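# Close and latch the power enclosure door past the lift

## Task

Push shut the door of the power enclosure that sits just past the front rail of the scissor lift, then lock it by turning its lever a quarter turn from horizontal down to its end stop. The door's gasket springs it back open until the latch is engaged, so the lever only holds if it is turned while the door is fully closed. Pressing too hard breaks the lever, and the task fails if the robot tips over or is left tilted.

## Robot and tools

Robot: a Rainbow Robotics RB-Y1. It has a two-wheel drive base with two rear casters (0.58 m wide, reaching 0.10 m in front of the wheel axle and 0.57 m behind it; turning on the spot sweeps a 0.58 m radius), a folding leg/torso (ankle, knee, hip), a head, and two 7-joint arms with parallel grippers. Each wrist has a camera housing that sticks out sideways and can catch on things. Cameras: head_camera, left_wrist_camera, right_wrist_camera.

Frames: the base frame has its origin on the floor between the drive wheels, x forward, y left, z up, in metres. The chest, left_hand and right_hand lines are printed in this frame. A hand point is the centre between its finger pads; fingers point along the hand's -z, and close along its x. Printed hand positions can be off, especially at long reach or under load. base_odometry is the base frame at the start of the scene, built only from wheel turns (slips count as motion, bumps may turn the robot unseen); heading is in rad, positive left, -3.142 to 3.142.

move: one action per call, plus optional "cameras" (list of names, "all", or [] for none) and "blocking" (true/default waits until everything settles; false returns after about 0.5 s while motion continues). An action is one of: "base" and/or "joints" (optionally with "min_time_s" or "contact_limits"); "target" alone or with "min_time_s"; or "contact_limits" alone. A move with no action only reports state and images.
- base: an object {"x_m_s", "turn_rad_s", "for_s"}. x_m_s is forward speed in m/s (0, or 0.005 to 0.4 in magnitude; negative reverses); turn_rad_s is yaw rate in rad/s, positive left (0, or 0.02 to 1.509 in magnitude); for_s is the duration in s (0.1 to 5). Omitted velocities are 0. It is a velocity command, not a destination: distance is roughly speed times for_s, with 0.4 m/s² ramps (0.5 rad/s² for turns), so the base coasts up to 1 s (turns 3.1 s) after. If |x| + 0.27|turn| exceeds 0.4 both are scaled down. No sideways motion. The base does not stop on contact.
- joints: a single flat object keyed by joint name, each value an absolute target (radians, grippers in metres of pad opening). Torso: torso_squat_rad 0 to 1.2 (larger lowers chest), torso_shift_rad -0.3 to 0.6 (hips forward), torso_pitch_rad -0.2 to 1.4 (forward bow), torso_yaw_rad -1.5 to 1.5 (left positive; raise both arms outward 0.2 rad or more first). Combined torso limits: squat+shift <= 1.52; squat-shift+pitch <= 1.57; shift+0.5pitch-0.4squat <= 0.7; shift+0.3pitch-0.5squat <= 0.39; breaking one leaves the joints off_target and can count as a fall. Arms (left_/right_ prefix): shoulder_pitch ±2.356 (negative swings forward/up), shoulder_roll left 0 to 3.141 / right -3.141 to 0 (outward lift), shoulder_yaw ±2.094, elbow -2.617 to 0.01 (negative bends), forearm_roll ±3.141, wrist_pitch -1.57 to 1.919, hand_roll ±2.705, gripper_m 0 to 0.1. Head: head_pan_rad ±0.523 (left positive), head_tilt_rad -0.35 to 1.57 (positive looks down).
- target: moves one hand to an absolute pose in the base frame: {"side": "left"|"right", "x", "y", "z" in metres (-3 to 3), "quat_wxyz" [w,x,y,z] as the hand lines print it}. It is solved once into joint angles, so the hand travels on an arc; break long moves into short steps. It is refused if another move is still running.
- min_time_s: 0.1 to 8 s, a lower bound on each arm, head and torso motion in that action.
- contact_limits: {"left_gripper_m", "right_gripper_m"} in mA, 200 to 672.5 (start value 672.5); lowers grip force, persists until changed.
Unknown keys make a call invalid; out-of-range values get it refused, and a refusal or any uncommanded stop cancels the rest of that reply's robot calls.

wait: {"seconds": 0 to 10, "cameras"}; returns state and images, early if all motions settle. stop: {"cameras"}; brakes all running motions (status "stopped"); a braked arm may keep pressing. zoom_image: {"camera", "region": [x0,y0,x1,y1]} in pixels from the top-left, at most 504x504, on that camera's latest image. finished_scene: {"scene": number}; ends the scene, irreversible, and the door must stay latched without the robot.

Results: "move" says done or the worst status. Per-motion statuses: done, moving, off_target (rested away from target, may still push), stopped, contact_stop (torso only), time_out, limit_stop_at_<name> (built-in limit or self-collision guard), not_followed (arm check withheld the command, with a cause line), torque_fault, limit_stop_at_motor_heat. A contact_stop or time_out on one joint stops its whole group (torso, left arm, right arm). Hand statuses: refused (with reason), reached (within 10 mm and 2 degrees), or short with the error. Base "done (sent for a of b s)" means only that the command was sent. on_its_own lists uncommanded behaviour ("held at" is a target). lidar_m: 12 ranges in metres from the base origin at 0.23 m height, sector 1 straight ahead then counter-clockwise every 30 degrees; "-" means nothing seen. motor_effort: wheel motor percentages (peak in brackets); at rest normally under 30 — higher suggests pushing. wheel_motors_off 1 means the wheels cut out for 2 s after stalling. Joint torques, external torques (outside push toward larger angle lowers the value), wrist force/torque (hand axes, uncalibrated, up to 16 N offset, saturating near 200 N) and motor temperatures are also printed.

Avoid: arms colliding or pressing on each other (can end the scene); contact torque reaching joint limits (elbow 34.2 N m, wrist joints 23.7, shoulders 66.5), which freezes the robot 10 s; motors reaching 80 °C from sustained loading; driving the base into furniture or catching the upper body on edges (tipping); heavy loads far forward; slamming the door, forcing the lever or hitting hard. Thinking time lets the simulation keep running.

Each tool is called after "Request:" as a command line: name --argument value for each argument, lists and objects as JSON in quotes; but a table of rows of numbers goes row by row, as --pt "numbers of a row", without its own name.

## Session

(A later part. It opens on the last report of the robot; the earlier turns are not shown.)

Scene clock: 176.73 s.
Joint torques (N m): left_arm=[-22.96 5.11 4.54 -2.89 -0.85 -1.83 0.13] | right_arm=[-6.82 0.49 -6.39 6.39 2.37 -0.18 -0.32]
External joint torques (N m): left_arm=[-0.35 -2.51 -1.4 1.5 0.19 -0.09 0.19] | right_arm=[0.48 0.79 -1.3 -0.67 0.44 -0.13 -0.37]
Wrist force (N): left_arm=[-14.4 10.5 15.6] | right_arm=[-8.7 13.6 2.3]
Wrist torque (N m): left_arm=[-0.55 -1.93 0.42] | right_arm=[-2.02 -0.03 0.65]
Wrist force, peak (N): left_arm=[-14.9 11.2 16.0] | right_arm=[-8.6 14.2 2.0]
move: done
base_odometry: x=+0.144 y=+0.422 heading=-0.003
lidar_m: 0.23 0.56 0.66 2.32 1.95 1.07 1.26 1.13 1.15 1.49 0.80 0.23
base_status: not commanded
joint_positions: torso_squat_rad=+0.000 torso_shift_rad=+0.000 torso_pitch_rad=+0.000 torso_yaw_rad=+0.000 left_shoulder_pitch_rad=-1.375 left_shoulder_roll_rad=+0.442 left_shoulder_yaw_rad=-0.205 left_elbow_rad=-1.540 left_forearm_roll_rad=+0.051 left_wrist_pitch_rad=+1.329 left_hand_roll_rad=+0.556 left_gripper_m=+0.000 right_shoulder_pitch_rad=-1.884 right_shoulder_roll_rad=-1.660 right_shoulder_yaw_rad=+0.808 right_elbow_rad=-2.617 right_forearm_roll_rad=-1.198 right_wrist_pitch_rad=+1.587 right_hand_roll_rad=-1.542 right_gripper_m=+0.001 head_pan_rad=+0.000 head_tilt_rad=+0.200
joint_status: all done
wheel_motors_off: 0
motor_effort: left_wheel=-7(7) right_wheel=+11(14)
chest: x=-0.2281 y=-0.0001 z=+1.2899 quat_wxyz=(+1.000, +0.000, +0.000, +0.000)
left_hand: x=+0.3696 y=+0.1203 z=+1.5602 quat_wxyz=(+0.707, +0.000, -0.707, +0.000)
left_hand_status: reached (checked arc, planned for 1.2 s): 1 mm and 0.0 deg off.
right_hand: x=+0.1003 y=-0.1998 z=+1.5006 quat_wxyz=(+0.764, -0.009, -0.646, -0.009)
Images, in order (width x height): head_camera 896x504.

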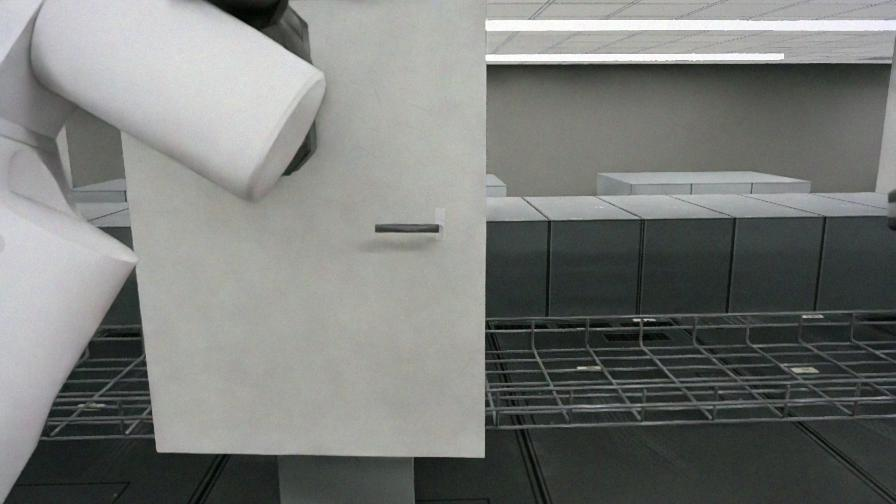

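Request:
move --target '{"side":"left","x":0.385,"y":0.113,"z":1.56,"quat_wxyz":[0.707,0,-0.707,0]}' --min_time_s 1 --cameras '["head_camera"]'

Request:
move --target '{"side":"left","x":0.395,"y":0.11,"z":1.56,"quat_wxyz":[0.707,0,-0.707,0]}' --min_time_s 1 --cameras '["head_camera"]'

Scene clock: 181.27 s.
Joint torques (N m): left_arm=[-21.7 4.63 3.96 1.01 -0.11 -4.15 0.14] | right_arm=[-7.01 -0.05 -6.19 6.48 2.46 -0.29 -0.12]
External joint torques (N m): left_arm=[1.43 -3.22 -1.88 5.83 0.91 -2.42 0.2] | right_arm=[0.28 0.24 -1.11 -0.58 0.53 -0.24 -0.17]
Wrist force (N): left_arm=[-21.9 16.9 51.2] | right_arm=[-8.7 13.7 2.2]
Wrist torque (N m): left_arm=[0.09 -1.89 0.53] | right_arm=[-2.04 -0.04 0.67]
Wrist force, peak (N): left_arm=[-22.8 18.4 54.8] | right_arm=[-8.8 14.3 2.1]
move: done
base_odometry: x=+0.144 y=+0.422 heading=-0.003
lidar_m: 0.23 0.56 0.67 2.33 1.95 1.07 1.25 1.13 1.15 1.49 0.79 0.24
base_status: not commanded
joint_positions: torso_squat_rad=+0.000 torso_shift_rad=-0.001 torso_pitch_rad=-0.002 torso_yaw_rad=+0.000 left_shoulder_pitch_rad=-1.407 left_shoulder_roll_rad=+0.423 left_shoulder_yaw_rad=-0.216 left_elbow_rad=-1.447 left_forearm_roll_rad=+0.037 left_wrist_pitch_rad=+1.271 left_hand_roll_rad=+0.564 left_gripper_m=+0.000 right_shoulder_pitch_rad=-1.884 right_shoulder_roll_rad=-1.660 right_shoulder_yaw_rad=+0.808 right_elbow_rad=-2.617 right_forearm_roll_rad=-1.198 right_wrist_pitch_rad=+1.587 right_hand_roll_rad=-1.542 right_gripper_m=+0.001 head_pan_rad=+0.000 head_tilt_rad=+0.200
joint_status: all done
wheel_motors_off: 0
motor_effort: left_wheel=-2(7) right_wheel=+12(14)
chest: x=-0.2292 y=+0.0000 z=+1.2899 quat_wxyz=(+1.000, +0.000, -0.001, +0.000)
left_hand: x=+0.3829 y=+0.1135 z=+1.5618 quat_wxyz=(+0.706, +0.000, -0.708, +0.000)
left_hand_status: reached (checked arc, planned for 1.0 s): 3 mm and 0.2 deg off.
right_hand: x=+0.0990 y=-0.1996 z=+1.5012 quat_wxyz=(+0.763, -0.009, -0.646, -0.009)
Images, in order (width x height): head_camera 896x504.

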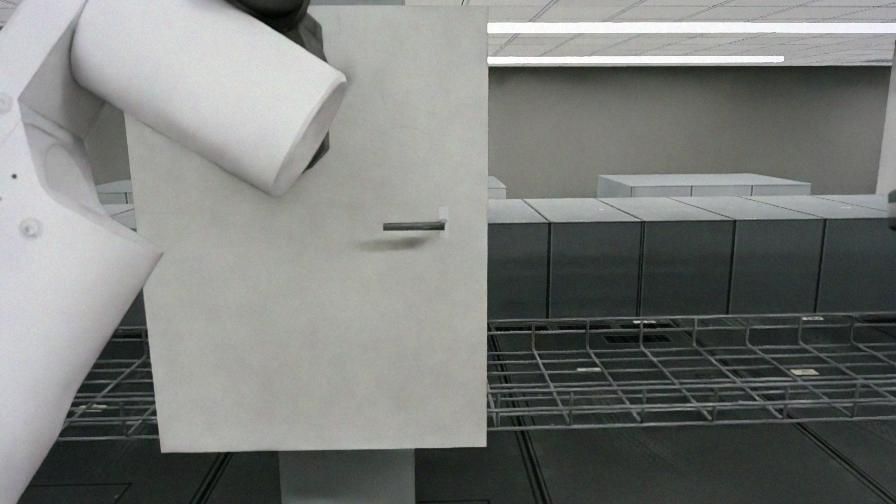

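Scene clock: 182.60 s.
Joint torques (N m): left_arm=[-17.77 6.99 5.14 11.42 -0.64 -9.97 -0.19] | right_arm=[-6.82 0.24 -5.91 6.5 2.38 -0.31 -0.18]
External joint torques (N m): left_arm=[5.7 -1.03 -0.59 16.52 0.34 -8.25 -0.13] | right_arm=[0.43 0.48 -0.87 -0.59 0.45 -0.26 -0.23]
Wrist force (N): left_arm=[-41.6 26.9 135.7] | right_arm=[-8.9 13.7 1.8]
Wrist torque (N m): left_arm=[1.00 -0.98 0.66] | right_arm=[-2.03 -0.04 0.66]
Wrist force, peak (N): left_arm=[-53.6 26.6 146.0] | right_arm=[-8.8 14.2 1.8]
move: done
base_odometry: x=+0.144 y=+0.422 heading=-0.003
lidar_m: 0.24 0.56 0.66 2.33 1.96 1.07 1.26 1.13 1.14 1.50 0.79 0.24
base_status: not commanded
joint_positions: torso_squat_rad=+0.001 torso_shift_rad=-0.003 torso_pitch_rad=-0.006 torso_yaw_rad=+0.001 left_shoulder_pitch_rad=-1.430 left_shoulder_roll_rad=+0.411 left_shoulder_yaw_rad=-0.222 left_elbow_rad=-1.379 left_forearm_roll_rad=+0.031 left_wrist_pitch_rad=+1.225 left_hand_roll_rad=+0.567 left_gripper_m=+0.000 right_shoulder_pitch_rad=-1.884 right_shoulder_roll_rad=-1.660 right_shoulder_yaw_rad=+0.808 right_elbow_rad=-2.617 right_forearm_roll_rad=-1.198 right_wrist_pitch_rad=+1.587 right_hand_roll_rad=-1.542 right_gripper_m=+0.001 head_pan_rad=+0.000 head_tilt_rad=+0.200
joint_status: all done
wheel_motors_off: 0
motor_effort: left_wheel=+17(17) right_wheel=+28(29)
chest: x=-0.2318 y=+0.0003 z=+1.2899 quat_wxyz=(+1.000, +0.000, -0.003, +0.000)
left_hand: x=+0.3899 y=+0.1100 z=+1.5641 quat_wxyz=(+0.705, -0.001, -0.710, +0.000)
left_hand_status: reached (checked arc, planned for 1.0 s): 7 mm and 0.4 deg off.
right_hand: x=+0.0957 y=-0.1990 z=+1.5025 quat_wxyz=(+0.762, -0.009, -0.648, -0.009)
Images, in order (width x height): head_camera 896x504.

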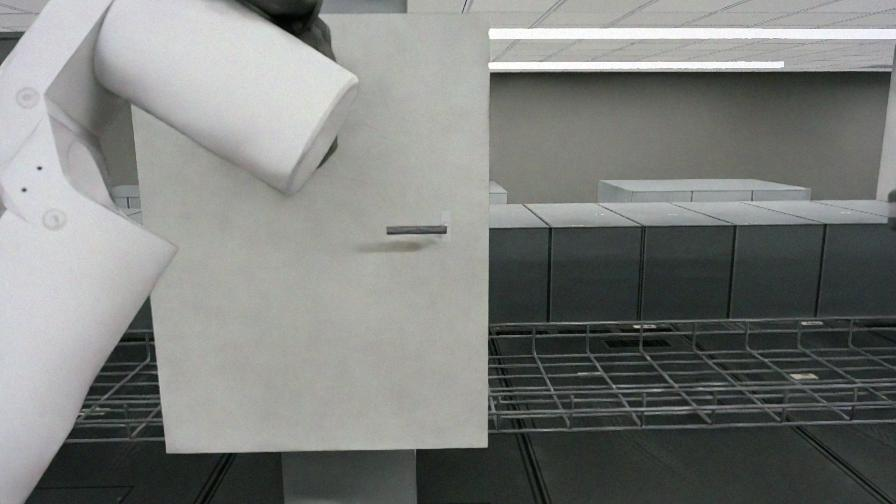

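Request:
move --joints '{"right_shoulder_pitch_rad":-1.1,"right_shoulder_roll_rad":-0.5,"right_shoulder_yaw_rad":-0.05,"right_elbow_rad":-2.4,"right_forearm_roll_rad":-0.2,"right_wrist_pitch_rad":1.9,"right_hand_roll_rad":-0.4}' --cameras '[]'

Request:
move --target '{"side":"right","x":0.25,"y":0.0,"z":1.5,"quat_wxyz":[0.707,0,-0.707,0]}'

Scene clock: 188.90 s.
Joint torques (N m): left_arm=[-16.99 7.43 5.18 11.88 -0.74 -10.11 -0.32] | right_arm=[-16.68 -6.21 -3.25 -0.25 0.52 -2.48 -0.28]
External joint torques (N m): left_arm=[6.49 -0.59 -0.55 16.99 0.27 -8.38 -0.26] | right_arm=[-0.7 -0.07 -0.02 -0.61 -0.19 -0.74 -0.34]
Wrist force (N): left_arm=[-42.7 25.1 139.2] | right_arm=[-8.9 13.9 3.3]
Wrist torque (N m): left_arm=[1.00 -1.02 0.63] | right_arm=[-2.05 -0.07 0.65]
Wrist force, peak (N): left_arm=[-43.0 26.4 143.7] | right_arm=[-8.4 16.0 3.9]
move: done
base_odometry: x=+0.144 y=+0.422 heading=-0.003
lidar_m: 0.23 0.56 0.67 2.33 1.95 1.07 1.25 1.13 1.14 1.49 0.80 0.23
base_status: not commanded
joint_positions: torso_squat_rad=+0.001 torso_shift_rad=-0.003 torso_pitch_rad=-0.006 torso_yaw_rad=+0.001 left_shoulder_pitch_rad=-1.430 left_shoulder_roll_rad=+0.411 left_shoulder_yaw_rad=-0.222 left_elbow_rad=-1.379 left_forearm_roll_rad=+0.031 left_wrist_pitch_rad=+1.225 left_hand_roll_rad=+0.567 left_gripper_m=+0.000 right_shoulder_pitch_rad=-1.100 right_shoulder_roll_rad=-0.500 right_shoulder_yaw_rad=-0.050 right_elbow_rad=-2.400 right_forearm_roll_rad=-0.200 right_wrist_pitch_rad=+1.900 right_hand_roll_rad=-0.400 right_gripper_m=+0.001 head_pan_rad=+0.000 head_tilt_rad=+0.200
joint_status: all done
wheel_motors_off: 0
motor_effort: left_wheel=+18(18) right_wheel=+29(30)
chest: x=-0.2318 y=+0.0004 z=+1.2899 quat_wxyz=(+1.000, +0.000, -0.003, +0.000)
left_hand: x=+0.3898 y=+0.1100 z=+1.5643 quat_wxyz=(+0.704, -0.001, -0.710, +0.000)
right_hand: x=+0.1940 y=-0.1834 z=+1.5292 quat_wxyz=(+0.701, -0.001, -0.713, +0.029)

Scene clock: 189.20 s.
Joint torques (N m): left_arm=[-16.96 7.57 5.05 11.95 -0.72 -10.08 -0.35] | right_arm=[-17.39 -6.52 -2.95 -0.33 0.41 -2.41 -0.29]
External joint torques (N m): left_arm=[6.52 -0.45 -0.67 17.05 0.29 -8.35 -0.3] | right_arm=[-1.4 -0.37 0.28 -0.69 -0.3 -0.67 -0.35]
Wrist force (N): left_arm=[-42.6 25.3 139.1] | right_arm=[-9.0 14.2 3.0]
Wrist torque (N m): left_arm=[0.98 -1.00 0.64] | right_arm=[-2.10 -0.10 0.64]
Wrist force, peak (N): left_arm=[-42.8 25.4 140.0] | right_arm=[-9.1 14.1 3.2]
move: refused
base_odometry: x=+0.144 y=+0.422 heading=-0.003
lidar_m: 0.24 0.56 0.66 2.34 1.95 1.07 1.25 1.12 1.14 1.49 0.79 0.23
base_status: not commanded
joint_positions: torso_squat_rad=+0.001 torso_shift_rad=-0.003 torso_pitch_rad=-0.006 torso_yaw_rad=+0.001 left_shoulder_pitch_rad=-1.430 left_shoulder_roll_rad=+0.411 left_shoulder_yaw_rad=-0.222 left_elbow_rad=-1.379 left_forearm_roll_rad=+0.031 left_wrist_pitch_rad=+1.225 left_hand_roll_rad=+0.567 left_gripper_m=+0.000 right_shoulder_pitch_rad=-1.100 right_shoulder_roll_rad=-0.500 right_shoulder_yaw_rad=-0.050 right_elbow_rad=-2.400 right_forearm_roll_rad=-0.200 right_wrist_pitch_rad=+1.900 right_hand_roll_rad=-0.400 right_gripper_m=+0.001 head_pan_rad=+0.000 head_tilt_rad=+0.200
joint_status: not commanded
wheel_motors_off: 0
motor_effort: left_wheel=+18(18) right_wheel=+29(30)
chest: x=-0.2318 y=+0.0004 z=+1.2899 quat_wxyz=(+1.000, +0.000, -0.003, +0.000)
left_hand: x=+0.3898 y=+0.1100 z=+1.5643 quat_wxyz=(+0.704, -0.001, -0.710, +0.000)
right_hand: x=+0.1940 y=-0.1834 z=+1.5292 quat_wxyz=(+0.701, -0.001, -0.713, +0.029)
right_hand_status: refused: the posture found for that pose stands 20 mm from the other arm (limit 20 mm). Nothing moved. The solve starts from where the arm stands: from another posture it may find a clear one.
pictures: head_camera, left_wrist_camera, right_wrist_camera
Images, in order (width x height): head_camera 896x504, left_wrist_camera 644x364, right_wrist_camera 644x364.

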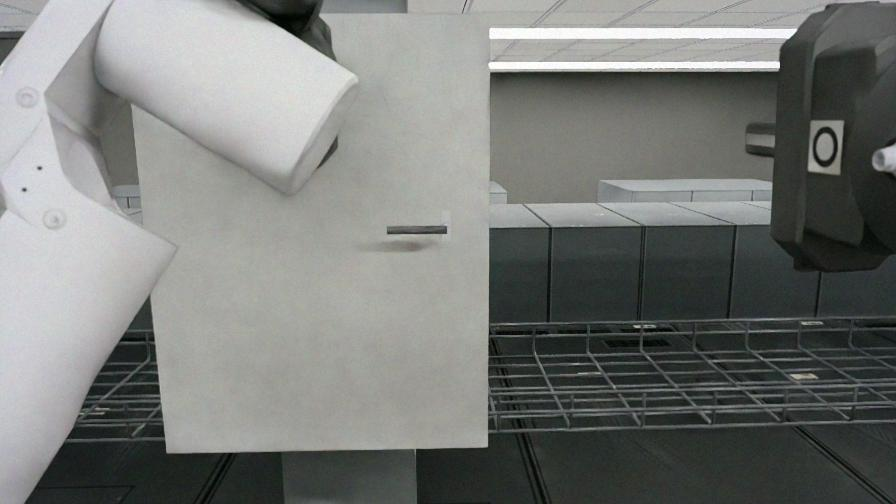

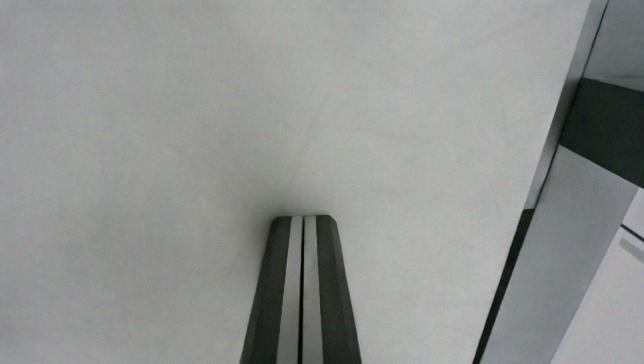

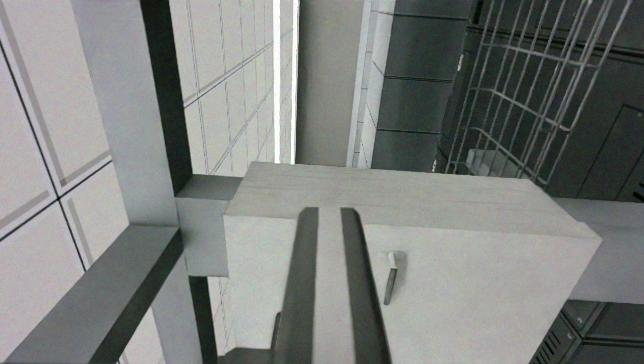

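Request:
move --target '{"side":"right","x":0.27,"y":-0.04,"z":1.49,"quat_wxyz":[0.683,0.183,-0.683,0.183]}' --cameras '["head_camera","right_wrist_camera"]'

Scene clock: 204.57 s.
Joint torques (N m): left_arm=[-16.84 8.2 5.43 12.32 -0.92 -9.94 -0.25] | right_arm=[-19.08 -5.58 -3.68 -3.91 0.85 -1.91 -0.04]
External joint torques (N m): left_arm=[6.63 0.19 -0.3 17.42 0.09 -8.22 -0.2] | right_arm=[-0.22 -0.78 -0.19 -0.08 0.38 -0.04 -0.09]
Wrist force (N): left_arm=[-42.7 24.4 140.1] | right_arm=[-8.7 13.8 3.4]
Wrist torque (N m): left_arm=[0.99 -1.00 0.61] | right_arm=[-2.07 -0.03 0.65]
Wrist force, peak (N): left_arm=[-42.6 25.5 143.3] | right_arm=[-9.8 14.4 2.3]
move: done
base_odometry: x=+0.144 y=+0.422 heading=-0.003
lidar_m: 0.24 0.57 0.66 2.33 1.95 1.07 1.26 1.13 1.15 1.49 0.80 0.24
base_status: not commanded
joint_positions: torso_squat_rad=+0.001 torso_shift_rad=-0.003 torso_pitch_rad=-0.006 torso_yaw_rad=+0.001 left_shoulder_pitch_rad=-1.430 left_shoulder_roll_rad=+0.411 left_shoulder_yaw_rad=-0.222 left_elbow_rad=-1.379 left_forearm_roll_rad=+0.032 left_wrist_pitch_rad=+1.225 left_hand_roll_rad=+0.567 left_gripper_m=+0.000 right_shoulder_pitch_rad=-1.011 right_shoulder_roll_rad=-0.249 right_shoulder_yaw_rad=+0.004 right_elbow_rad=-2.044 right_forearm_roll_rad=-0.424 right_wrist_pitch_rad=+1.347 right_hand_roll_rad=-0.228 right_gripper_m=+0.001 head_pan_rad=+0.000 head_tilt_rad=+0.200
joint_status: all done
wheel_motors_off: 0
motor_effort: left_wheel=+19(19) right_wheel=+29(31)
chest: x=-0.2319 y=+0.0004 z=+1.2899 quat_wxyz=(+1.000, +0.000, -0.003, +0.000)
left_hand: x=+0.3897 y=+0.1098 z=+1.5644 quat_wxyz=(+0.704, -0.001, -0.710, +0.000)
right_hand: x=+0.2693 y=-0.0402 z=+1.4896 quat_wxyz=(+0.683, +0.183, -0.683, +0.183)
right_hand_status: reached (checked arc, planned for 0.7 s): 1 mm and 0.0 deg off.
Images, in order (width x height): head_camera 896x504, right_wrist_camera 644x364.

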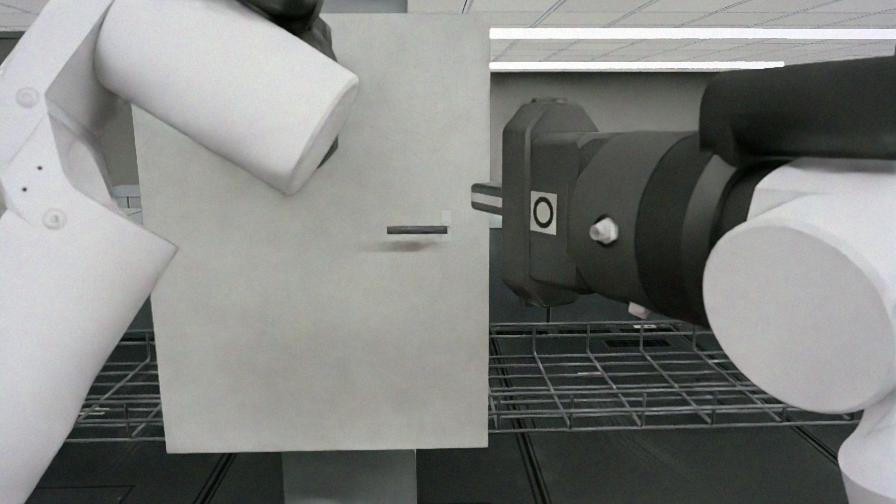

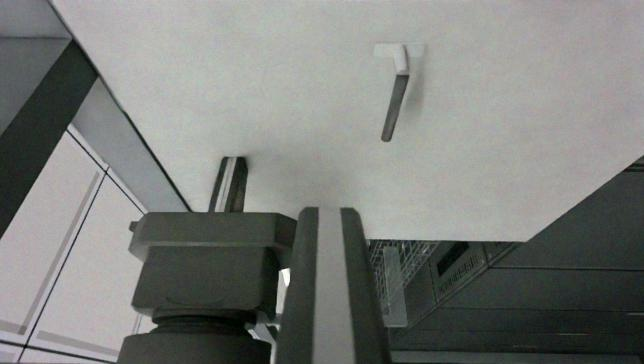

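Request:
move --target '{"side":"right","x":0.33,"y":0.015,"z":1.485,"quat_wxyz":[0.683,0.183,-0.683,0.183]}' --cameras '["head_camera","right_wrist_camera"]'

Scene clock: 208.07 s.
Joint torques (N m): left_arm=[-16.27 8.87 5.71 12.37 -0.81 -9.96 -0.29] | right_arm=[-21.19 -4.93 -3.93 -5.75 0.76 -2.05 0.01]
External joint torques (N m): left_arm=[7.2 0.86 -0.02 17.48 0.15 -8.2 -0.23] | right_arm=[-0.15 -0.09 -0.23 0.04 0.32 -0.16 -0.04]
Wrist force (N): left_arm=[-42.5 23.7 140.7] | right_arm=[-8.7 13.4 2.4]
Wrist torque (N m): left_arm=[0.97 -0.97 0.61] | right_arm=[-1.98 -0.03 0.65]
Wrist force, peak (N): left_arm=[-43.0 25.8 145.8] | right_arm=[-8.1 15.4 2.4]
move: done
base_odometry: x=+0.144 y=+0.422 heading=-0.003
lidar_m: 0.23 0.56 0.66 2.33 1.95 1.07 1.25 1.13 1.14 1.49 0.80 0.24
base_status: not commanded
joint_positions: torso_squat_rad=+0.001 torso_shift_rad=-0.003 torso_pitch_rad=-0.006 torso_yaw_rad=+0.001 left_shoulder_pitch_rad=-1.430 left_shoulder_roll_rad=+0.411 left_shoulder_yaw_rad=-0.222 left_elbow_rad=-1.379 left_forearm_roll_rad=+0.032 left_wrist_pitch_rad=+1.225 left_hand_roll_rad=+0.567 left_gripper_m=+0.000 right_shoulder_pitch_rad=-1.127 right_shoulder_roll_rad=-0.157 right_shoulder_yaw_rad=+0.073 right_elbow_rad=-1.700 right_forearm_roll_rad=-0.325 right_wrist_pitch_rad=+1.117 right_hand_roll_rad=-0.196 right_gripper_m=+0.001 head_pan_rad=+0.000 head_tilt_rad=+0.200
joint_status: all done
wheel_motors_off: 0
motor_effort: left_wheel=+19(19) right_wheel=+30(32)
chest: x=-0.2319 y=+0.0004 z=+1.2899 quat_wxyz=(+1.000, +0.000, -0.003, +0.000)
left_hand: x=+0.3896 y=+0.1098 z=+1.5644 quat_wxyz=(+0.704, -0.001, -0.710, +0.000)
right_hand: x=+0.3296 y=+0.0149 z=+1.4848 quat_wxyz=(+0.683, +0.183, -0.683, +0.183)
right_hand_status: reached (checked arc, planned for 0.7 s): 0 mm and 0.0 deg off.
Images, in order (width x height): head_camera 896x504, right_wrist_camera 644x364.

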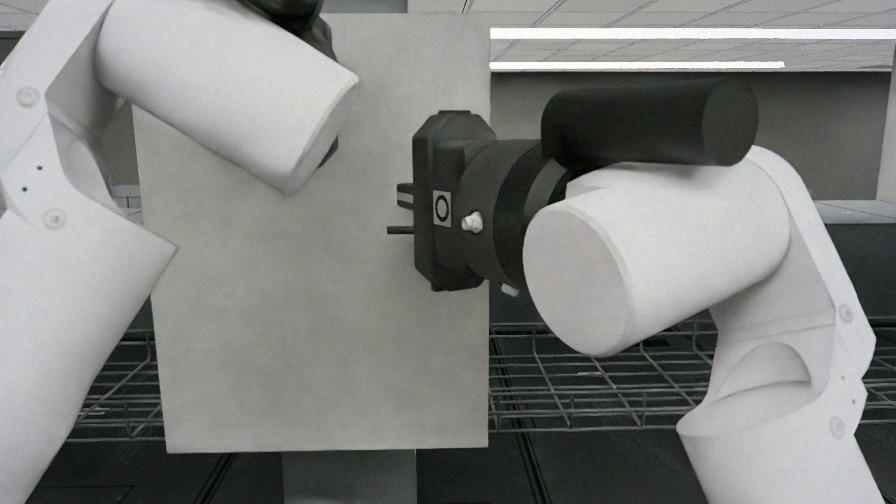

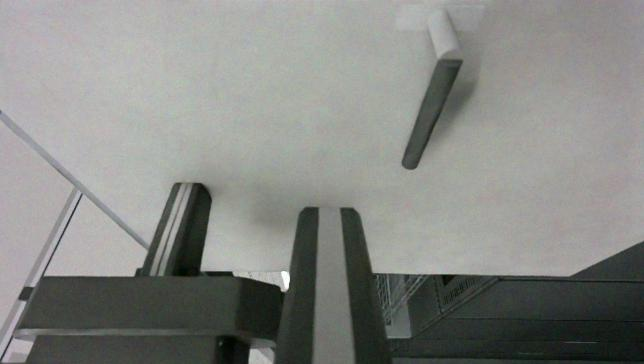

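Request:
move --target '{"side":"right","x":0.36,"y":0.03,"z":1.485,"quat_wxyz":[0.683,0.183,-0.683,0.183]}' --cameras '["head_camera","right_wrist_camera"]'

Scene clock: 212.13 s.
Joint torques (N m): left_arm=[-16.17 8.93 5.46 12.41 -0.9 -9.92 -0.28] | right_arm=[-22.6 -5.76 -4.28 -6.36 0.53 -2.19 -0.02]
External joint torques (N m): left_arm=[7.31 0.91 -0.27 17.52 0.12 -8.23 -0.23] | right_arm=[-0.49 -0.31 -0.66 0.25 0.14 -0.29 -0.07]
Wrist force (N): left_arm=[-42.5 23.6 140.1] | right_arm=[-8.5 13.5 2.8]
Wrist torque (N m): left_arm=[0.96 -1.03 0.61] | right_arm=[-2.04 0.00 0.66]
Wrist force, peak (N): left_arm=[-43.5 25.8 145.0] | right_arm=[-9.2 15.1 2.3]
move: done
base_odometry: x=+0.144 y=+0.422 heading=-0.003
lidar_m: 0.23 0.57 0.67 2.33 1.96 1.07 1.25 1.12 1.15 1.49 0.79 0.24
base_status: not commanded
joint_positions: torso_squat_rad=+0.001 torso_shift_rad=-0.003 torso_pitch_rad=-0.006 torso_yaw_rad=+0.001 left_shoulder_pitch_rad=-1.430 left_shoulder_roll_rad=+0.411 left_shoulder_yaw_rad=-0.222 left_elbow_rad=-1.379 left_forearm_roll_rad=+0.032 left_wrist_pitch_rad=+1.225 left_hand_roll_rad=+0.567 left_gripper_m=+0.000 right_shoulder_pitch_rad=-1.197 right_shoulder_roll_rad=-0.138 right_shoulder_yaw_rad=+0.071 right_elbow_rad=-1.513 right_forearm_roll_rad=-0.325 right_wrist_pitch_rad=+1.003 right_hand_roll_rad=-0.166 right_gripper_m=+0.001 head_pan_rad=+0.000 head_tilt_rad=+0.200
joint_status: all done
wheel_motors_off: 0
motor_effort: left_wheel=+19(20) right_wheel=+29(31)
chest: x=-0.2319 y=+0.0004 z=+1.2899 quat_wxyz=(+1.000, +0.000, -0.003, +0.000)
left_hand: x=+0.3896 y=+0.1098 z=+1.5645 quat_wxyz=(+0.704, -0.001, -0.710, +0.000)
right_hand: x=+0.3593 y=+0.0297 z=+1.4847 quat_wxyz=(+0.683, +0.183, -0.683, +0.183)
right_hand_status: reached (checked arc, planned for 0.5 s): 1 mm and 0.0 deg off.
Images, in order (width x height): head_camera 896x504, right_wrist_camera 644x364.

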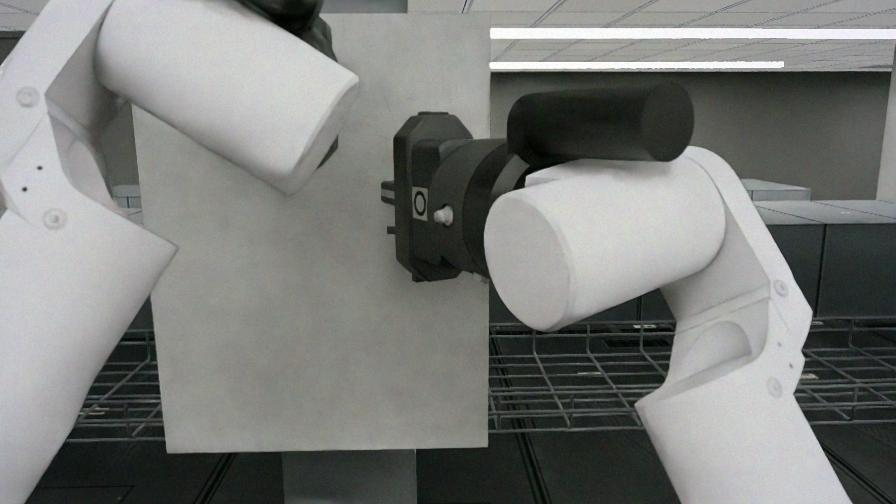

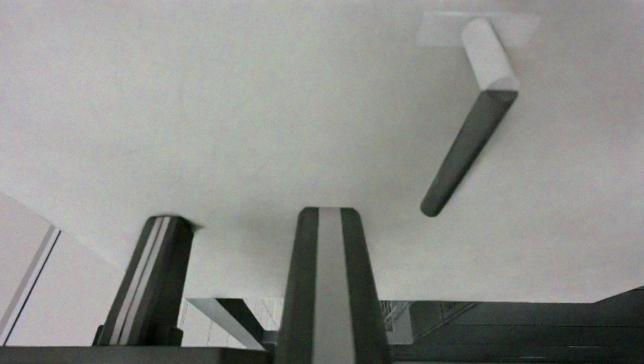

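Request:
move --target '{"side":"right","x":0.365,"y":0.033,"z":1.47,"quat_wxyz":[0.683,0.183,-0.683,0.183]}' --cameras '["head_camera","right_wrist_camera"]'

Request:
zoom_image --camera "head_camera" --region '[330, 140, 500, 300]'

Scene clock: 214.97 s.
Joint torques (N m): left_arm=[-16.39 8.44 5.52 12.44 -0.91 -9.99 -0.24] | right_arm=[-22.9 -5.27 -3.86 -6.98 0.59 -2.45 0.06]
External joint torques (N m): left_arm=[7.08 0.43 -0.21 17.54 0.1 -8.27 -0.19] | right_arm=[-0.74 -0.1 -0.28 -0.09 0.2 -0.54 0.01]
Motor temperatures (°C): left_arm=[41 49 39 48 42 49 52] | right_arm=[37 46 38 48 42 46 42]
Wrist force (N): left_arm=[-42.8 25.4 140.2] | right_arm=[-8.6 13.4 3.0]
Wrist torque (N m): left_arm=[1.01 -1.00 0.62] | right_arm=[-2.00 -0.06 0.63]
Wrist force, peak (N): left_arm=[-42.6 25.2 145.6] | right_arm=[-9.2 14.4 2.4]
move: done
base_odometry: x=+0.144 y=+0.422 heading=-0.003
lidar_m: 0.24 0.56 0.66 2.33 1.95 1.07 1.25 1.13 1.14 1.49 0.79 0.24
base_status: not commanded
joint_positions: torso_squat_rad=+0.001 torso_shift_rad=-0.003 torso_pitch_rad=-0.006 torso_yaw_rad=+0.001 left_shoulder_pitch_rad=-1.430 left_shoulder_roll_rad=+0.411 left_shoulder_yaw_rad=-0.222 left_elbow_rad=-1.379 left_forearm_roll_rad=+0.032 left_wrist_pitch_rad=+1.225 left_hand_roll_rad=+0.567 left_gripper_m=+0.000 right_shoulder_pitch_rad=-1.168 right_shoulder_roll_rad=-0.126 right_shoulder_yaw_rad=+0.083 right_elbow_rad=-1.501 right_forearm_roll_rad=-0.316 right_wrist_pitch_rad=+0.964 right_hand_roll_rad=-0.158 right_gripper_m=+0.001 head_pan_rad=+0.000 head_tilt_rad=+0.200
joint_status: all done
wheel_motors_off: 0
motor_effort: left_wheel=+19(20) right_wheel=+29(31)
chest: x=-0.2319 y=+0.0004 z=+1.2899 quat_wxyz=(+1.000, +0.000, -0.003, +0.000)
left_hand: x=+0.3895 y=+0.1097 z=+1.5645 quat_wxyz=(+0.704, -0.001, -0.710, +0.000)
right_hand: x=+0.3644 y=+0.0327 z=+1.4699 quat_wxyz=(+0.683, +0.183, -0.683, +0.183)
right_hand_status: reached (checked arc, planned for 0.2 s): 1 mm and 0.1 deg off.
Images, in order (width x height): head_camera 896x504, right_wrist_camera 644x364.

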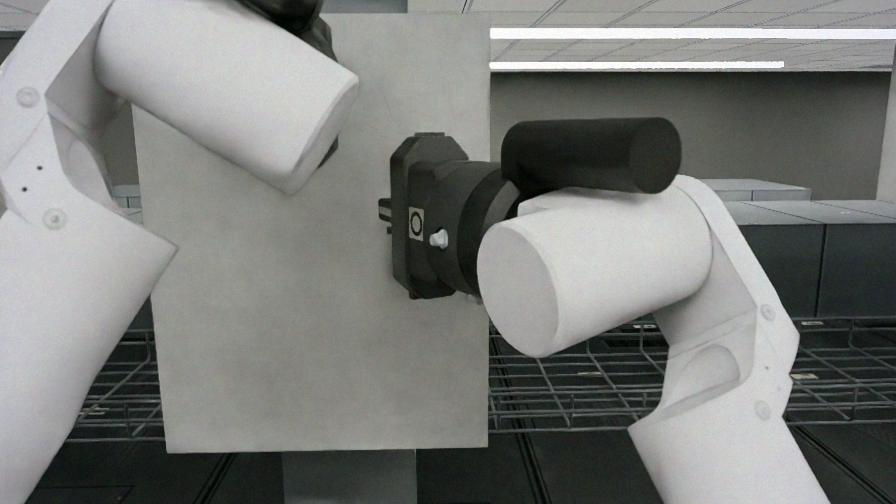

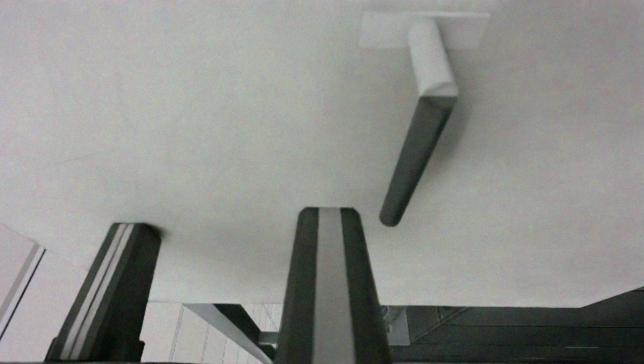

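Scaled by 2.965.

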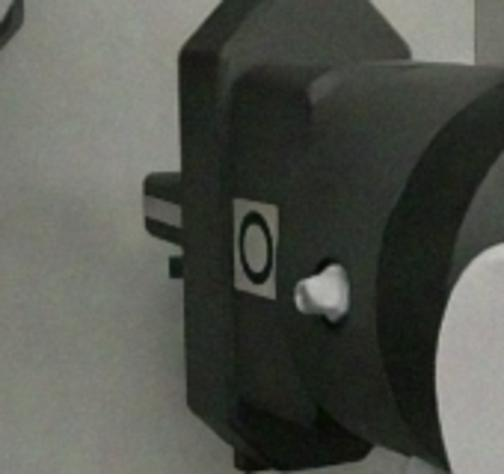

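Request:
move --target '{"side":"right","x":0.368,"y":0.022,"z":1.462,"quat_wxyz":[0.683,0.183,-0.683,0.183]}' --cameras '["right_wrist_camera"]'

Request:
move --target '{"side":"right","x":0.368,"y":0.022,"z":1.453,"quat_wxyz":[0.683,0.183,-0.683,0.183]}' --cameras '["right_wrist_camera"]'

Scene clock: 222.43 s.
Joint torques (N m): left_arm=[-16.37 8.21 5.73 12.17 -0.97 -10.06 -0.25] | right_arm=[-22.43 -5.53 -3.64 -7.03 0.53 -2.19 0.16]
External joint torques (N m): left_arm=[7.1 0.19 0 17.28 0.04 -8.34 -0.19] | right_arm=[-0.22 -0.37 -0.04 -0.04 0.18 -0.28 0.11]
Wrist force (N): left_arm=[-42.0 23.8 139.5] | right_arm=[-8.5 13.7 2.7]
Wrist torque (N m): left_arm=[0.99 -0.97 0.62] | right_arm=[-2.06 -0.03 0.65]
Wrist force, peak (N): left_arm=[-43.6 28.2 147.3] | right_arm=[-8.9 14.5 2.8]
move: done
base_odometry: x=+0.144 y=+0.422 heading=-0.003
lidar_m: 0.23 0.56 0.66 2.33 1.95 1.06 1.25 1.12 1.14 1.50 0.80 0.24
base_status: not commanded
joint_positions: torso_squat_rad=+0.001 torso_shift_rad=-0.003 torso_pitch_rad=-0.006 torso_yaw_rad=+0.001 left_shoulder_pitch_rad=-1.430 left_shoulder_roll_rad=+0.411 left_shoulder_yaw_rad=-0.222 left_elbow_rad=-1.379 left_forearm_roll_rad=+0.032 left_wrist_pitch_rad=+1.225 left_hand_roll_rad=+0.567 left_gripper_m=+0.000 right_shoulder_pitch_rad=-1.139 right_shoulder_roll_rad=-0.142 right_shoulder_yaw_rad=+0.078 right_elbow_rad=-1.511 right_forearm_roll_rad=-0.341 right_wrist_pitch_rad=+0.948 right_hand_roll_rad=-0.137 right_gripper_m=+0.001 head_pan_rad=+0.000 head_tilt_rad=+0.200
joint_status: all done
wheel_motors_off: 0
motor_effort: left_wheel=+20(20) right_wheel=+31(31)
chest: x=-0.2319 y=+0.0004 z=+1.2899 quat_wxyz=(+1.000, +0.000, -0.003, +0.000)
left_hand: x=+0.3896 y=+0.1098 z=+1.5645 quat_wxyz=(+0.704, -0.001, -0.710, +0.000)
right_hand: x=+0.3681 y=+0.0222 z=+1.4621 quat_wxyz=(+0.683, +0.183, -0.683, +0.183)
right_hand_status: reached (checked arc, planned for 0.2 s): 0 mm and 0.1 deg off.
Images, in order (width x height): right_wrist_camera 644x364.

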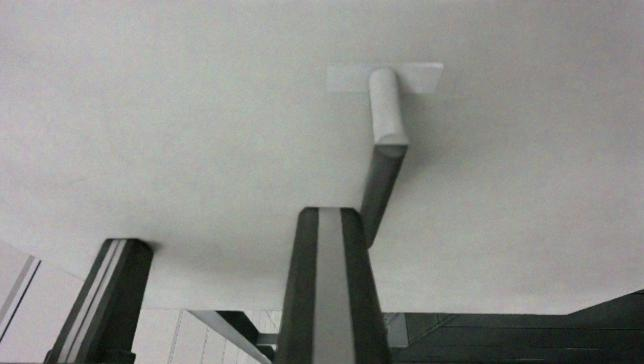

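Scene clock: 222.97 s.
Joint torques (N m): left_arm=[-17.04 8.16 5.53 9.48 -0.8 -9.08 -0.26] | right_arm=[-9.42 -4.05 -0.46 2.44 0.5 3.24 -0.01]
External joint torques (N m): left_arm=[6.43 0.14 -0.2 14.59 0.21 -7.36 -0.2] | right_arm=[12.68 0.9 3.14 9.49 0.15 5.15 -0.06]
Wrist force (N): left_arm=[-38.9 24.2 121.3] | right_arm=[12.2 17.2 12.3]
Wrist torque (N m): left_arm=[0.82 -1.15 0.60] | right_arm=[-2.02 -0.57 0.80]
Wrist force, peak (N): left_arm=[-43.2 23.6 140.8] | right_arm=[19.6 19.1 16.2]
move: done
base_odometry: x=+0.144 y=+0.422 heading=-0.003
lidar_m: 0.23 0.56 0.66 2.34 1.95 1.06 1.26 1.13 1.15 1.49 0.79 0.23
base_status: not commanded
joint_positions: torso_squat_rad=+0.001 torso_shift_rad=-0.003 torso_pitch_rad=-0.006 torso_yaw_rad=+0.001 left_shoulder_pitch_rad=-1.430 left_shoulder_roll_rad=+0.411 left_shoulder_yaw_rad=-0.222 left_elbow_rad=-1.378 left_forearm_roll_rad=+0.031 left_wrist_pitch_rad=+1.225 left_hand_roll_rad=+0.567 left_gripper_m=+0.000 right_shoulder_pitch_rad=-1.116 right_shoulder_roll_rad=-0.138 right_shoulder_yaw_rad=+0.085 right_elbow_rad=-1.525 right_forearm_roll_rad=-0.338 right_wrist_pitch_rad=+0.933 right_hand_roll_rad=-0.133 right_gripper_m=+0.001 head_pan_rad=+0.000 head_tilt_rad=+0.200
joint_status: all done
wheel_motors_off: 0
motor_effort: left_wheel=+20(20) right_wheel=+30(31)
chest: x=-0.2321 y=+0.0003 z=+1.2899 quat_wxyz=(+1.000, +0.000, -0.003, +0.000)
left_hand: x=+0.3895 y=+0.1098 z=+1.5645 quat_wxyz=(+0.704, -0.001, -0.710, +0.000)
right_hand: x=+0.3669 y=+0.0223 z=+1.4564 quat_wxyz=(+0.681, +0.183, -0.685, +0.183)
right_hand_status: reached (checked arc, planned for 0.2 s): 4 mm and 0.4 deg off.
Images, in order (width x height): right_wrist_camera 644x364.

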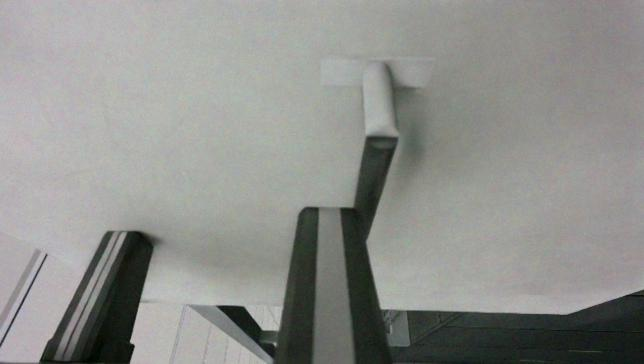

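Request:
move --target '{"side":"right","x":0.368,"y":0.022,"z":1.446,"quat_wxyz":[0.683,0.183,-0.683,0.183]}' --cameras '["right_wrist_camera"]'

Request:
move --target '{"side":"right","x":0.368,"y":0.022,"z":1.437,"quat_wxyz":[0.683,0.183,-0.683,0.183]}' --cameras '["right_wrist_camera"]'

Scene clock: 225.83 s.
Joint torques (N m): left_arm=[-17.51 7.57 5.54 6.28 -0.57 -7.99 -0.18] | right_arm=[-1.06 -5.15 0.66 10.5 1.46 6.47 -0.02]
External joint torques (N m): left_arm=[5.97 -0.46 -0.18 11.39 0.44 -6.26 -0.12] | right_arm=[20.97 -0.39 4.25 17.61 1.12 8.39 -0.07]
Wrist force (N): left_arm=[-34.1 22.6 99.2] | right_arm=[23.3 24.9 30.2]
Wrist torque (N m): left_arm=[0.62 -1.17 0.58] | right_arm=[-1.95 -0.75 0.85]
Wrist force, peak (N): left_arm=[-38.6 23.6 121.2] | right_arm=[26.7 27.5 30.4]
move: done
base_odometry: x=+0.144 y=+0.422 heading=-0.003
lidar_m: 0.23 0.57 0.66 2.33 1.95 1.07 1.25 1.13 1.14 1.49 0.79 0.23
base_status: not commanded
joint_positions: torso_squat_rad=+0.001 torso_shift_rad=-0.003 torso_pitch_rad=-0.007 torso_yaw_rad=+0.001 left_shoulder_pitch_rad=-1.430 left_shoulder_roll_rad=+0.411 left_shoulder_yaw_rad=-0.222 left_elbow_rad=-1.377 left_forearm_roll_rad=+0.031 left_wrist_pitch_rad=+1.225 left_hand_roll_rad=+0.567 left_gripper_m=+0.000 right_shoulder_pitch_rad=-1.098 right_shoulder_roll_rad=-0.134 right_shoulder_yaw_rad=+0.090 right_elbow_rad=-1.534 right_forearm_roll_rad=-0.334 right_wrist_pitch_rad=+0.921 right_hand_roll_rad=-0.130 right_gripper_m=+0.001 head_pan_rad=+0.000 head_tilt_rad=+0.200
joint_status: all done
wheel_motors_off: 0
motor_effort: left_wheel=+18(20) right_wheel=+30(31)
chest: x=-0.2322 y=+0.0003 z=+1.2899 quat_wxyz=(+1.000, +0.000, -0.003, +0.000)
left_hand: x=+0.3895 y=+0.1099 z=+1.5644 quat_wxyz=(+0.704, +0.000, -0.710, +0.000)
right_hand: x=+0.3660 y=+0.0229 z=+1.4516 quat_wxyz=(+0.679, +0.184, -0.687, +0.184)
right_hand_status: reached (checked arc, planned for 0.2 s): 6 mm and 0.7 deg off.
Images, in order (width x height): right_wrist_camera 644x364.

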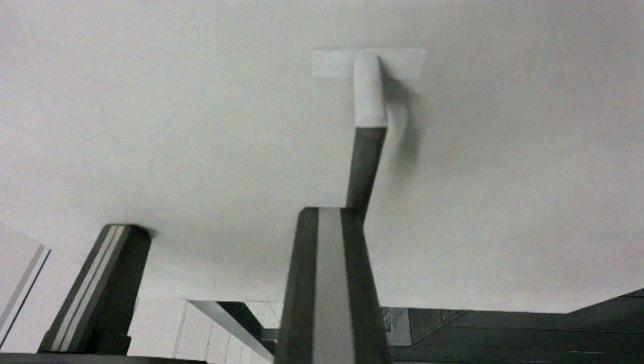

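Scene clock: 226.43 s.
Joint torques (N m): left_arm=[-17.66 7.35 5.39 6.48 -0.32 -7.06 -0.24] | right_arm=[-1.63 -7.24 -1.28 9.95 2.31 5.48 0.04]
External joint torques (N m): left_arm=[5.82 -0.68 -0.34 11.58 0.69 -5.34 -0.19] | right_arm=[20.3 -2.72 2.29 17.18 1.97 7.39 -0.01]
Wrist force (N): left_arm=[-30.3 20.4 95.2] | right_arm=[18.9 28.0 32.8]
Wrist torque (N m): left_arm=[0.57 -1.16 0.53] | right_arm=[-1.91 -0.89 0.93]
Wrist force, peak (N): left_arm=[-31.7 20.9 105.7] | right_arm=[6.0 32.7 42.1]
move: done
base_odometry: x=+0.144 y=+0.422 heading=-0.003
lidar_m: 0.23 0.56 0.66 2.33 1.95 1.07 1.25 1.13 1.14 1.49 0.79 0.24
base_status: not commanded
joint_positions: torso_squat_rad=+0.001 torso_shift_rad=-0.003 torso_pitch_rad=-0.007 torso_yaw_rad=+0.001 left_shoulder_pitch_rad=-1.430 left_shoulder_roll_rad=+0.411 left_shoulder_yaw_rad=-0.222 left_elbow_rad=-1.377 left_forearm_roll_rad=+0.031 left_wrist_pitch_rad=+1.225 left_hand_roll_rad=+0.567 left_gripper_m=+0.000 right_shoulder_pitch_rad=-1.073 right_shoulder_roll_rad=-0.128 right_shoulder_yaw_rad=+0.098 right_elbow_rad=-1.542 right_forearm_roll_rad=-0.329 right_wrist_pitch_rad=+0.906 right_hand_roll_rad=-0.127 right_gripper_m=+0.001 head_pan_rad=+0.000 head_tilt_rad=+0.200
joint_status: all done
wheel_motors_off: 0
motor_effort: left_wheel=+16(19) right_wheel=+31(33)
chest: x=-0.2322 y=+0.0002 z=+1.2899 quat_wxyz=(+1.000, +0.000, -0.003, +0.000)
left_hand: x=+0.3895 y=+0.1098 z=+1.5646 quat_wxyz=(+0.704, +0.000, -0.710, +0.000)
right_hand: x=+0.3661 y=+0.0235 z=+1.4421 quat_wxyz=(+0.679, +0.185, -0.686, +0.184)
right_hand_status: reached (checked arc, planned for 0.2 s): 6 mm and 0.6 deg off.
Images, in order (width x height): right_wrist_camera 644x364.

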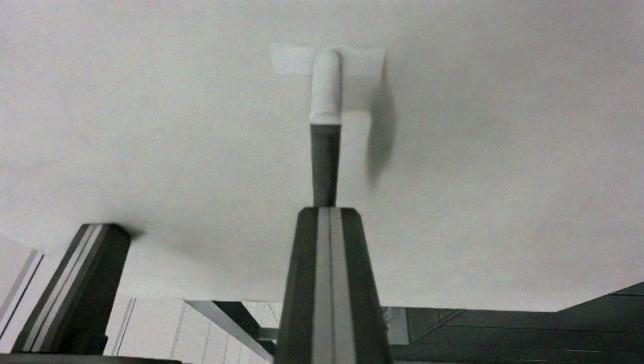

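Request:
move --target '{"side":"right","x":0.353,"y":0.013,"z":1.46,"quat_wxyz":[0.683,0.183,-0.683,0.183]}' --cameras '[]'

Request:
move --target '{"side":"right","x":0.36,"y":0.015,"z":1.476,"quat_wxyz":[0.683,0.183,-0.683,0.183]}' --cameras '["head_camera","right_wrist_camera"]'

Request:
move --target '{"side":"right","x":0.387,"y":0.027,"z":1.474,"quat_wxyz":[0.683,0.183,-0.683,0.183]}' --min_time_s 1 --cameras '["right_wrist_camera"]'

Scene clock: 231.13 s.
Joint torques (N m): left_arm=[-15.52 7.82 5.34 12.14 -0.66 -9.13 -0.28] | right_arm=[-21.3 -5.94 -4.92 -6.15 0.6 -2.04 -0.27]
External joint torques (N m): left_arm=[7.95 -0.2 -0.38 17.24 0.35 -7.4 -0.23] | right_arm=[0.33 -1.14 -1.27 0.49 0.24 -0.13 -0.32]
Wrist force (N): left_arm=[-38.4 22.5 135.8] | right_arm=[-9.1 12.5 2.8]
Wrist torque (N m): left_arm=[0.91 -0.92 0.58] | right_arm=[-1.87 -0.12 0.64]
Wrist force, peak (N): left_arm=[-39.6 23.6 143.7] | right_arm=[19.1 28.0 32.6]
move: done
base_odometry: x=+0.144 y=+0.422 heading=-0.003
lidar_m: 0.24 0.56 0.66 2.33 1.95 1.07 1.26 1.12 1.15 1.49 0.79 0.23
base_status: not commanded
joint_positions: torso_squat_rad=+0.001 torso_shift_rad=-0.003 torso_pitch_rad=-0.006 torso_yaw_rad=+0.001 left_shoulder_pitch_rad=-1.431 left_shoulder_roll_rad=+0.411 left_shoulder_yaw_rad=-0.222 left_elbow_rad=-1.379 left_forearm_roll_rad=+0.031 left_wrist_pitch_rad=+1.225 left_hand_roll_rad=+0.567 left_gripper_m=+0.000 right_shoulder_pitch_rad=-1.090 right_shoulder_roll_rad=-0.153 right_shoulder_yaw_rad=+0.080 right_elbow_rad=-1.612 right_forearm_roll_rad=-0.343 right_wrist_pitch_rad=+1.001 right_hand_roll_rad=-0.148 right_gripper_m=+0.001 head_pan_rad=+0.000 head_tilt_rad=+0.200
joint_status: all done
wheel_motors_off: 0
motor_effort: left_wheel=+17(17) right_wheel=+30(31)
chest: x=-0.2320 y=+0.0003 z=+1.2899 quat_wxyz=(+1.000, +0.000, -0.003, +0.000)
left_hand: x=+0.3893 y=+0.1096 z=+1.5649 quat_wxyz=(+0.704, -0.001, -0.710, +0.000)
right_hand: x=+0.3532 y=+0.0134 z=+1.4598 quat_wxyz=(+0.683, +0.183, -0.683, +0.183)
right_hand_status: reached (checked arc, planned for 0.3 s): 0 mm and 0.0 deg off.

Scene clock: 231.73 s.
Joint torques (N m): left_arm=[-15.12 8.13 5.47 12.62 -0.79 -9.15 -0.21] | right_arm=[-21.96 -7.11 -4.89 -6.55 0.38 -2.32 -0.11]
External joint torques (N m): left_arm=[8.35 0.11 -0.26 17.72 0.25 -7.42 -0.15] | right_arm=[0.09 -1.73 -1.24 0.05 0.02 -0.41 -0.16]
Wrist force (N): left_arm=[-38.7 21.9 135.6] | right_arm=[-9.2 12.5 3.1]
Wrist torque (N m): left_arm=[0.91 -0.99 0.58] | right_arm=[-1.92 -0.12 0.65]
Wrist force, peak (N): left_arm=[-38.8 24.6 137.5] | right_arm=[-9.5 12.9 2.9]
move: done
base_odometry: x=+0.144 y=+0.422 heading=-0.003
lidar_m: 0.23 0.57 0.66 2.33 1.96 1.07 1.25 1.12 1.14 1.49 0.80 0.23
base_status: not commanded
joint_positions: torso_squat_rad=+0.001 torso_shift_rad=-0.003 torso_pitch_rad=-0.006 torso_yaw_rad=+0.001 left_shoulder_pitch_rad=-1.431 left_shoulder_roll_rad=+0.411 left_shoulder_yaw_rad=-0.222 left_elbow_rad=-1.379 left_forearm_roll_rad=+0.031 left_wrist_pitch_rad=+1.225 left_hand_roll_rad=+0.567 left_gripper_m=+0.000 right_shoulder_pitch_rad=-1.153 right_shoulder_roll_rad=-0.161 right_shoulder_yaw_rad=+0.065 right_elbow_rad=-1.549 right_forearm_roll_rad=-0.357 right_wrist_pitch_rad=+1.000 right_hand_roll_rad=-0.144 right_gripper_m=+0.001 head_pan_rad=+0.000 head_tilt_rad=+0.200
joint_status: all done
wheel_motors_off: 0
motor_effort: left_wheel=+17(18) right_wheel=+31(32)
chest: x=-0.2320 y=+0.0003 z=+1.2899 quat_wxyz=(+1.000, +0.000, -0.003, +0.000)
left_hand: x=+0.3893 y=+0.1096 z=+1.5649 quat_wxyz=(+0.704, -0.001, -0.710, +0.000)
right_hand: x=+0.3599 y=+0.0152 z=+1.4759 quat_wxyz=(+0.683, +0.183, -0.683, +0.183)
right_hand_status: reached (checked arc, planned for 0.3 s): 0 mm and 0.0 deg off.
Images, in order (width x height): head_camera 896x504, right_wrist_camera 644x364.

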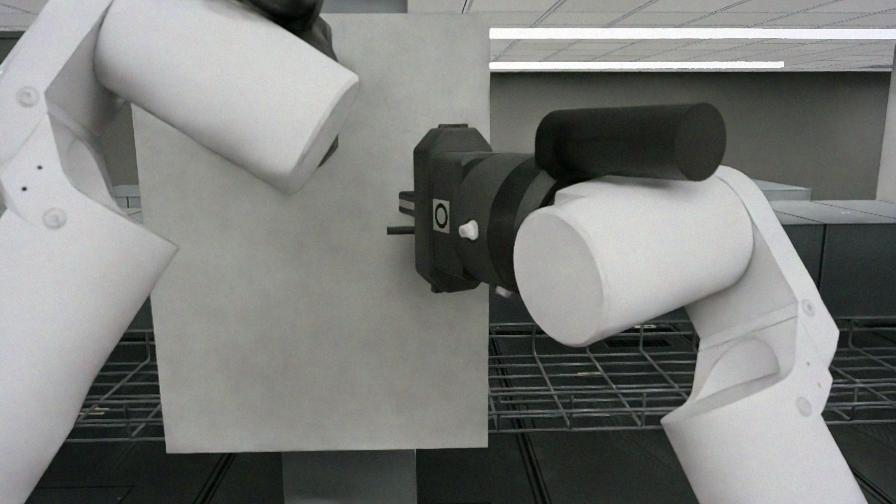

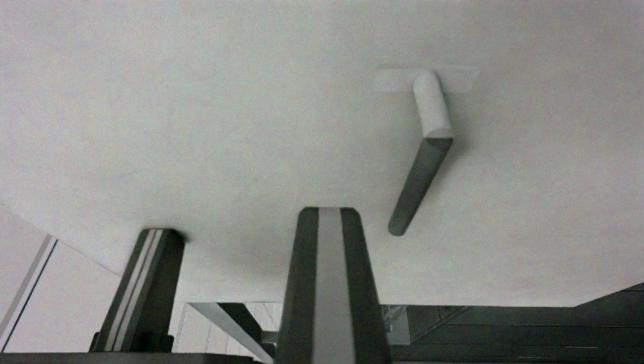

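Scene clock: 233.07 s.
Joint torques (N m): left_arm=[-15.16 7.97 5.31 12.54 -0.79 -9.15 -0.25] | right_arm=[-24.42 -5.6 -4.91 -6.73 0.17 -2.42 0.19]
External joint torques (N m): left_arm=[8.3 -0.05 -0.42 17.64 0.22 -7.43 -0.19] | right_arm=[-1.41 0.38 -1.41 0.58 -0.15 -0.51 0.14]
Wrist force (N): left_arm=[-38.2 23.0 135.6] | right_arm=[-9.1 12.1 2.4]
Wrist torque (N m): left_arm=[0.92 -0.89 0.59] | right_arm=[-1.86 -0.08 0.64]
Wrist force, peak (N): left_arm=[-38.9 23.8 138.0] | right_arm=[-9.3 12.5 2.9]
move: done
base_odometry: x=+0.144 y=+0.422 heading=-0.003
lidar_m: 0.24 0.56 0.66 2.33 1.95 1.07 1.26 1.13 1.15 1.49 0.79 0.24
base_status: not commanded
joint_positions: torso_squat_rad=+0.001 torso_shift_rad=-0.003 torso_pitch_rad=-0.006 torso_yaw_rad=+0.001 left_shoulder_pitch_rad=-1.431 left_shoulder_roll_rad=+0.411 left_shoulder_yaw_rad=-0.222 left_elbow_rad=-1.379 left_forearm_roll_rad=+0.031 left_wrist_pitch_rad=+1.225 left_hand_roll_rad=+0.567 left_gripper_m=+0.000 right_shoulder_pitch_rad=-1.220 right_shoulder_roll_rad=-0.146 right_shoulder_yaw_rad=+0.061 right_elbow_rad=-1.372 right_forearm_roll_rad=-0.368 right_wrist_pitch_rad=+0.894 right_hand_roll_rad=-0.108 right_gripper_m=+0.001 head_pan_rad=+0.000 head_tilt_rad=+0.200
joint_status: all done
wheel_motors_off: 0
motor_effort: left_wheel=+18(18) right_wheel=+30(32)
chest: x=-0.2320 y=+0.0003 z=+1.2899 quat_wxyz=(+1.000, +0.000, -0.003, +0.000)
left_hand: x=+0.3893 y=+0.1096 z=+1.5649 quat_wxyz=(+0.704, -0.001, -0.710, +0.000)
right_hand: x=+0.3864 y=+0.0266 z=+1.4737 quat_wxyz=(+0.683, +0.183, -0.683, +0.183)
right_hand_status: reached (checked arc, planned for 1.0 s): 1 mm and 0.0 deg off.
Images, in order (width x height): right_wrist_camera 644x364.

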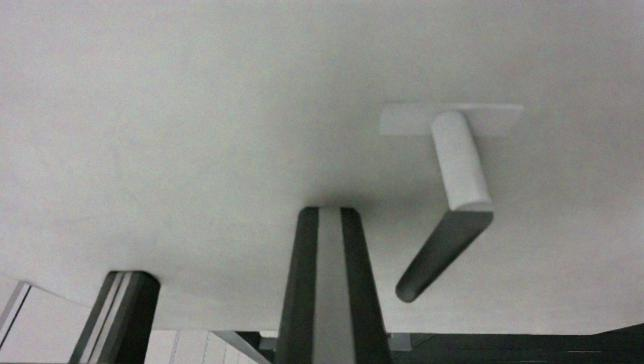

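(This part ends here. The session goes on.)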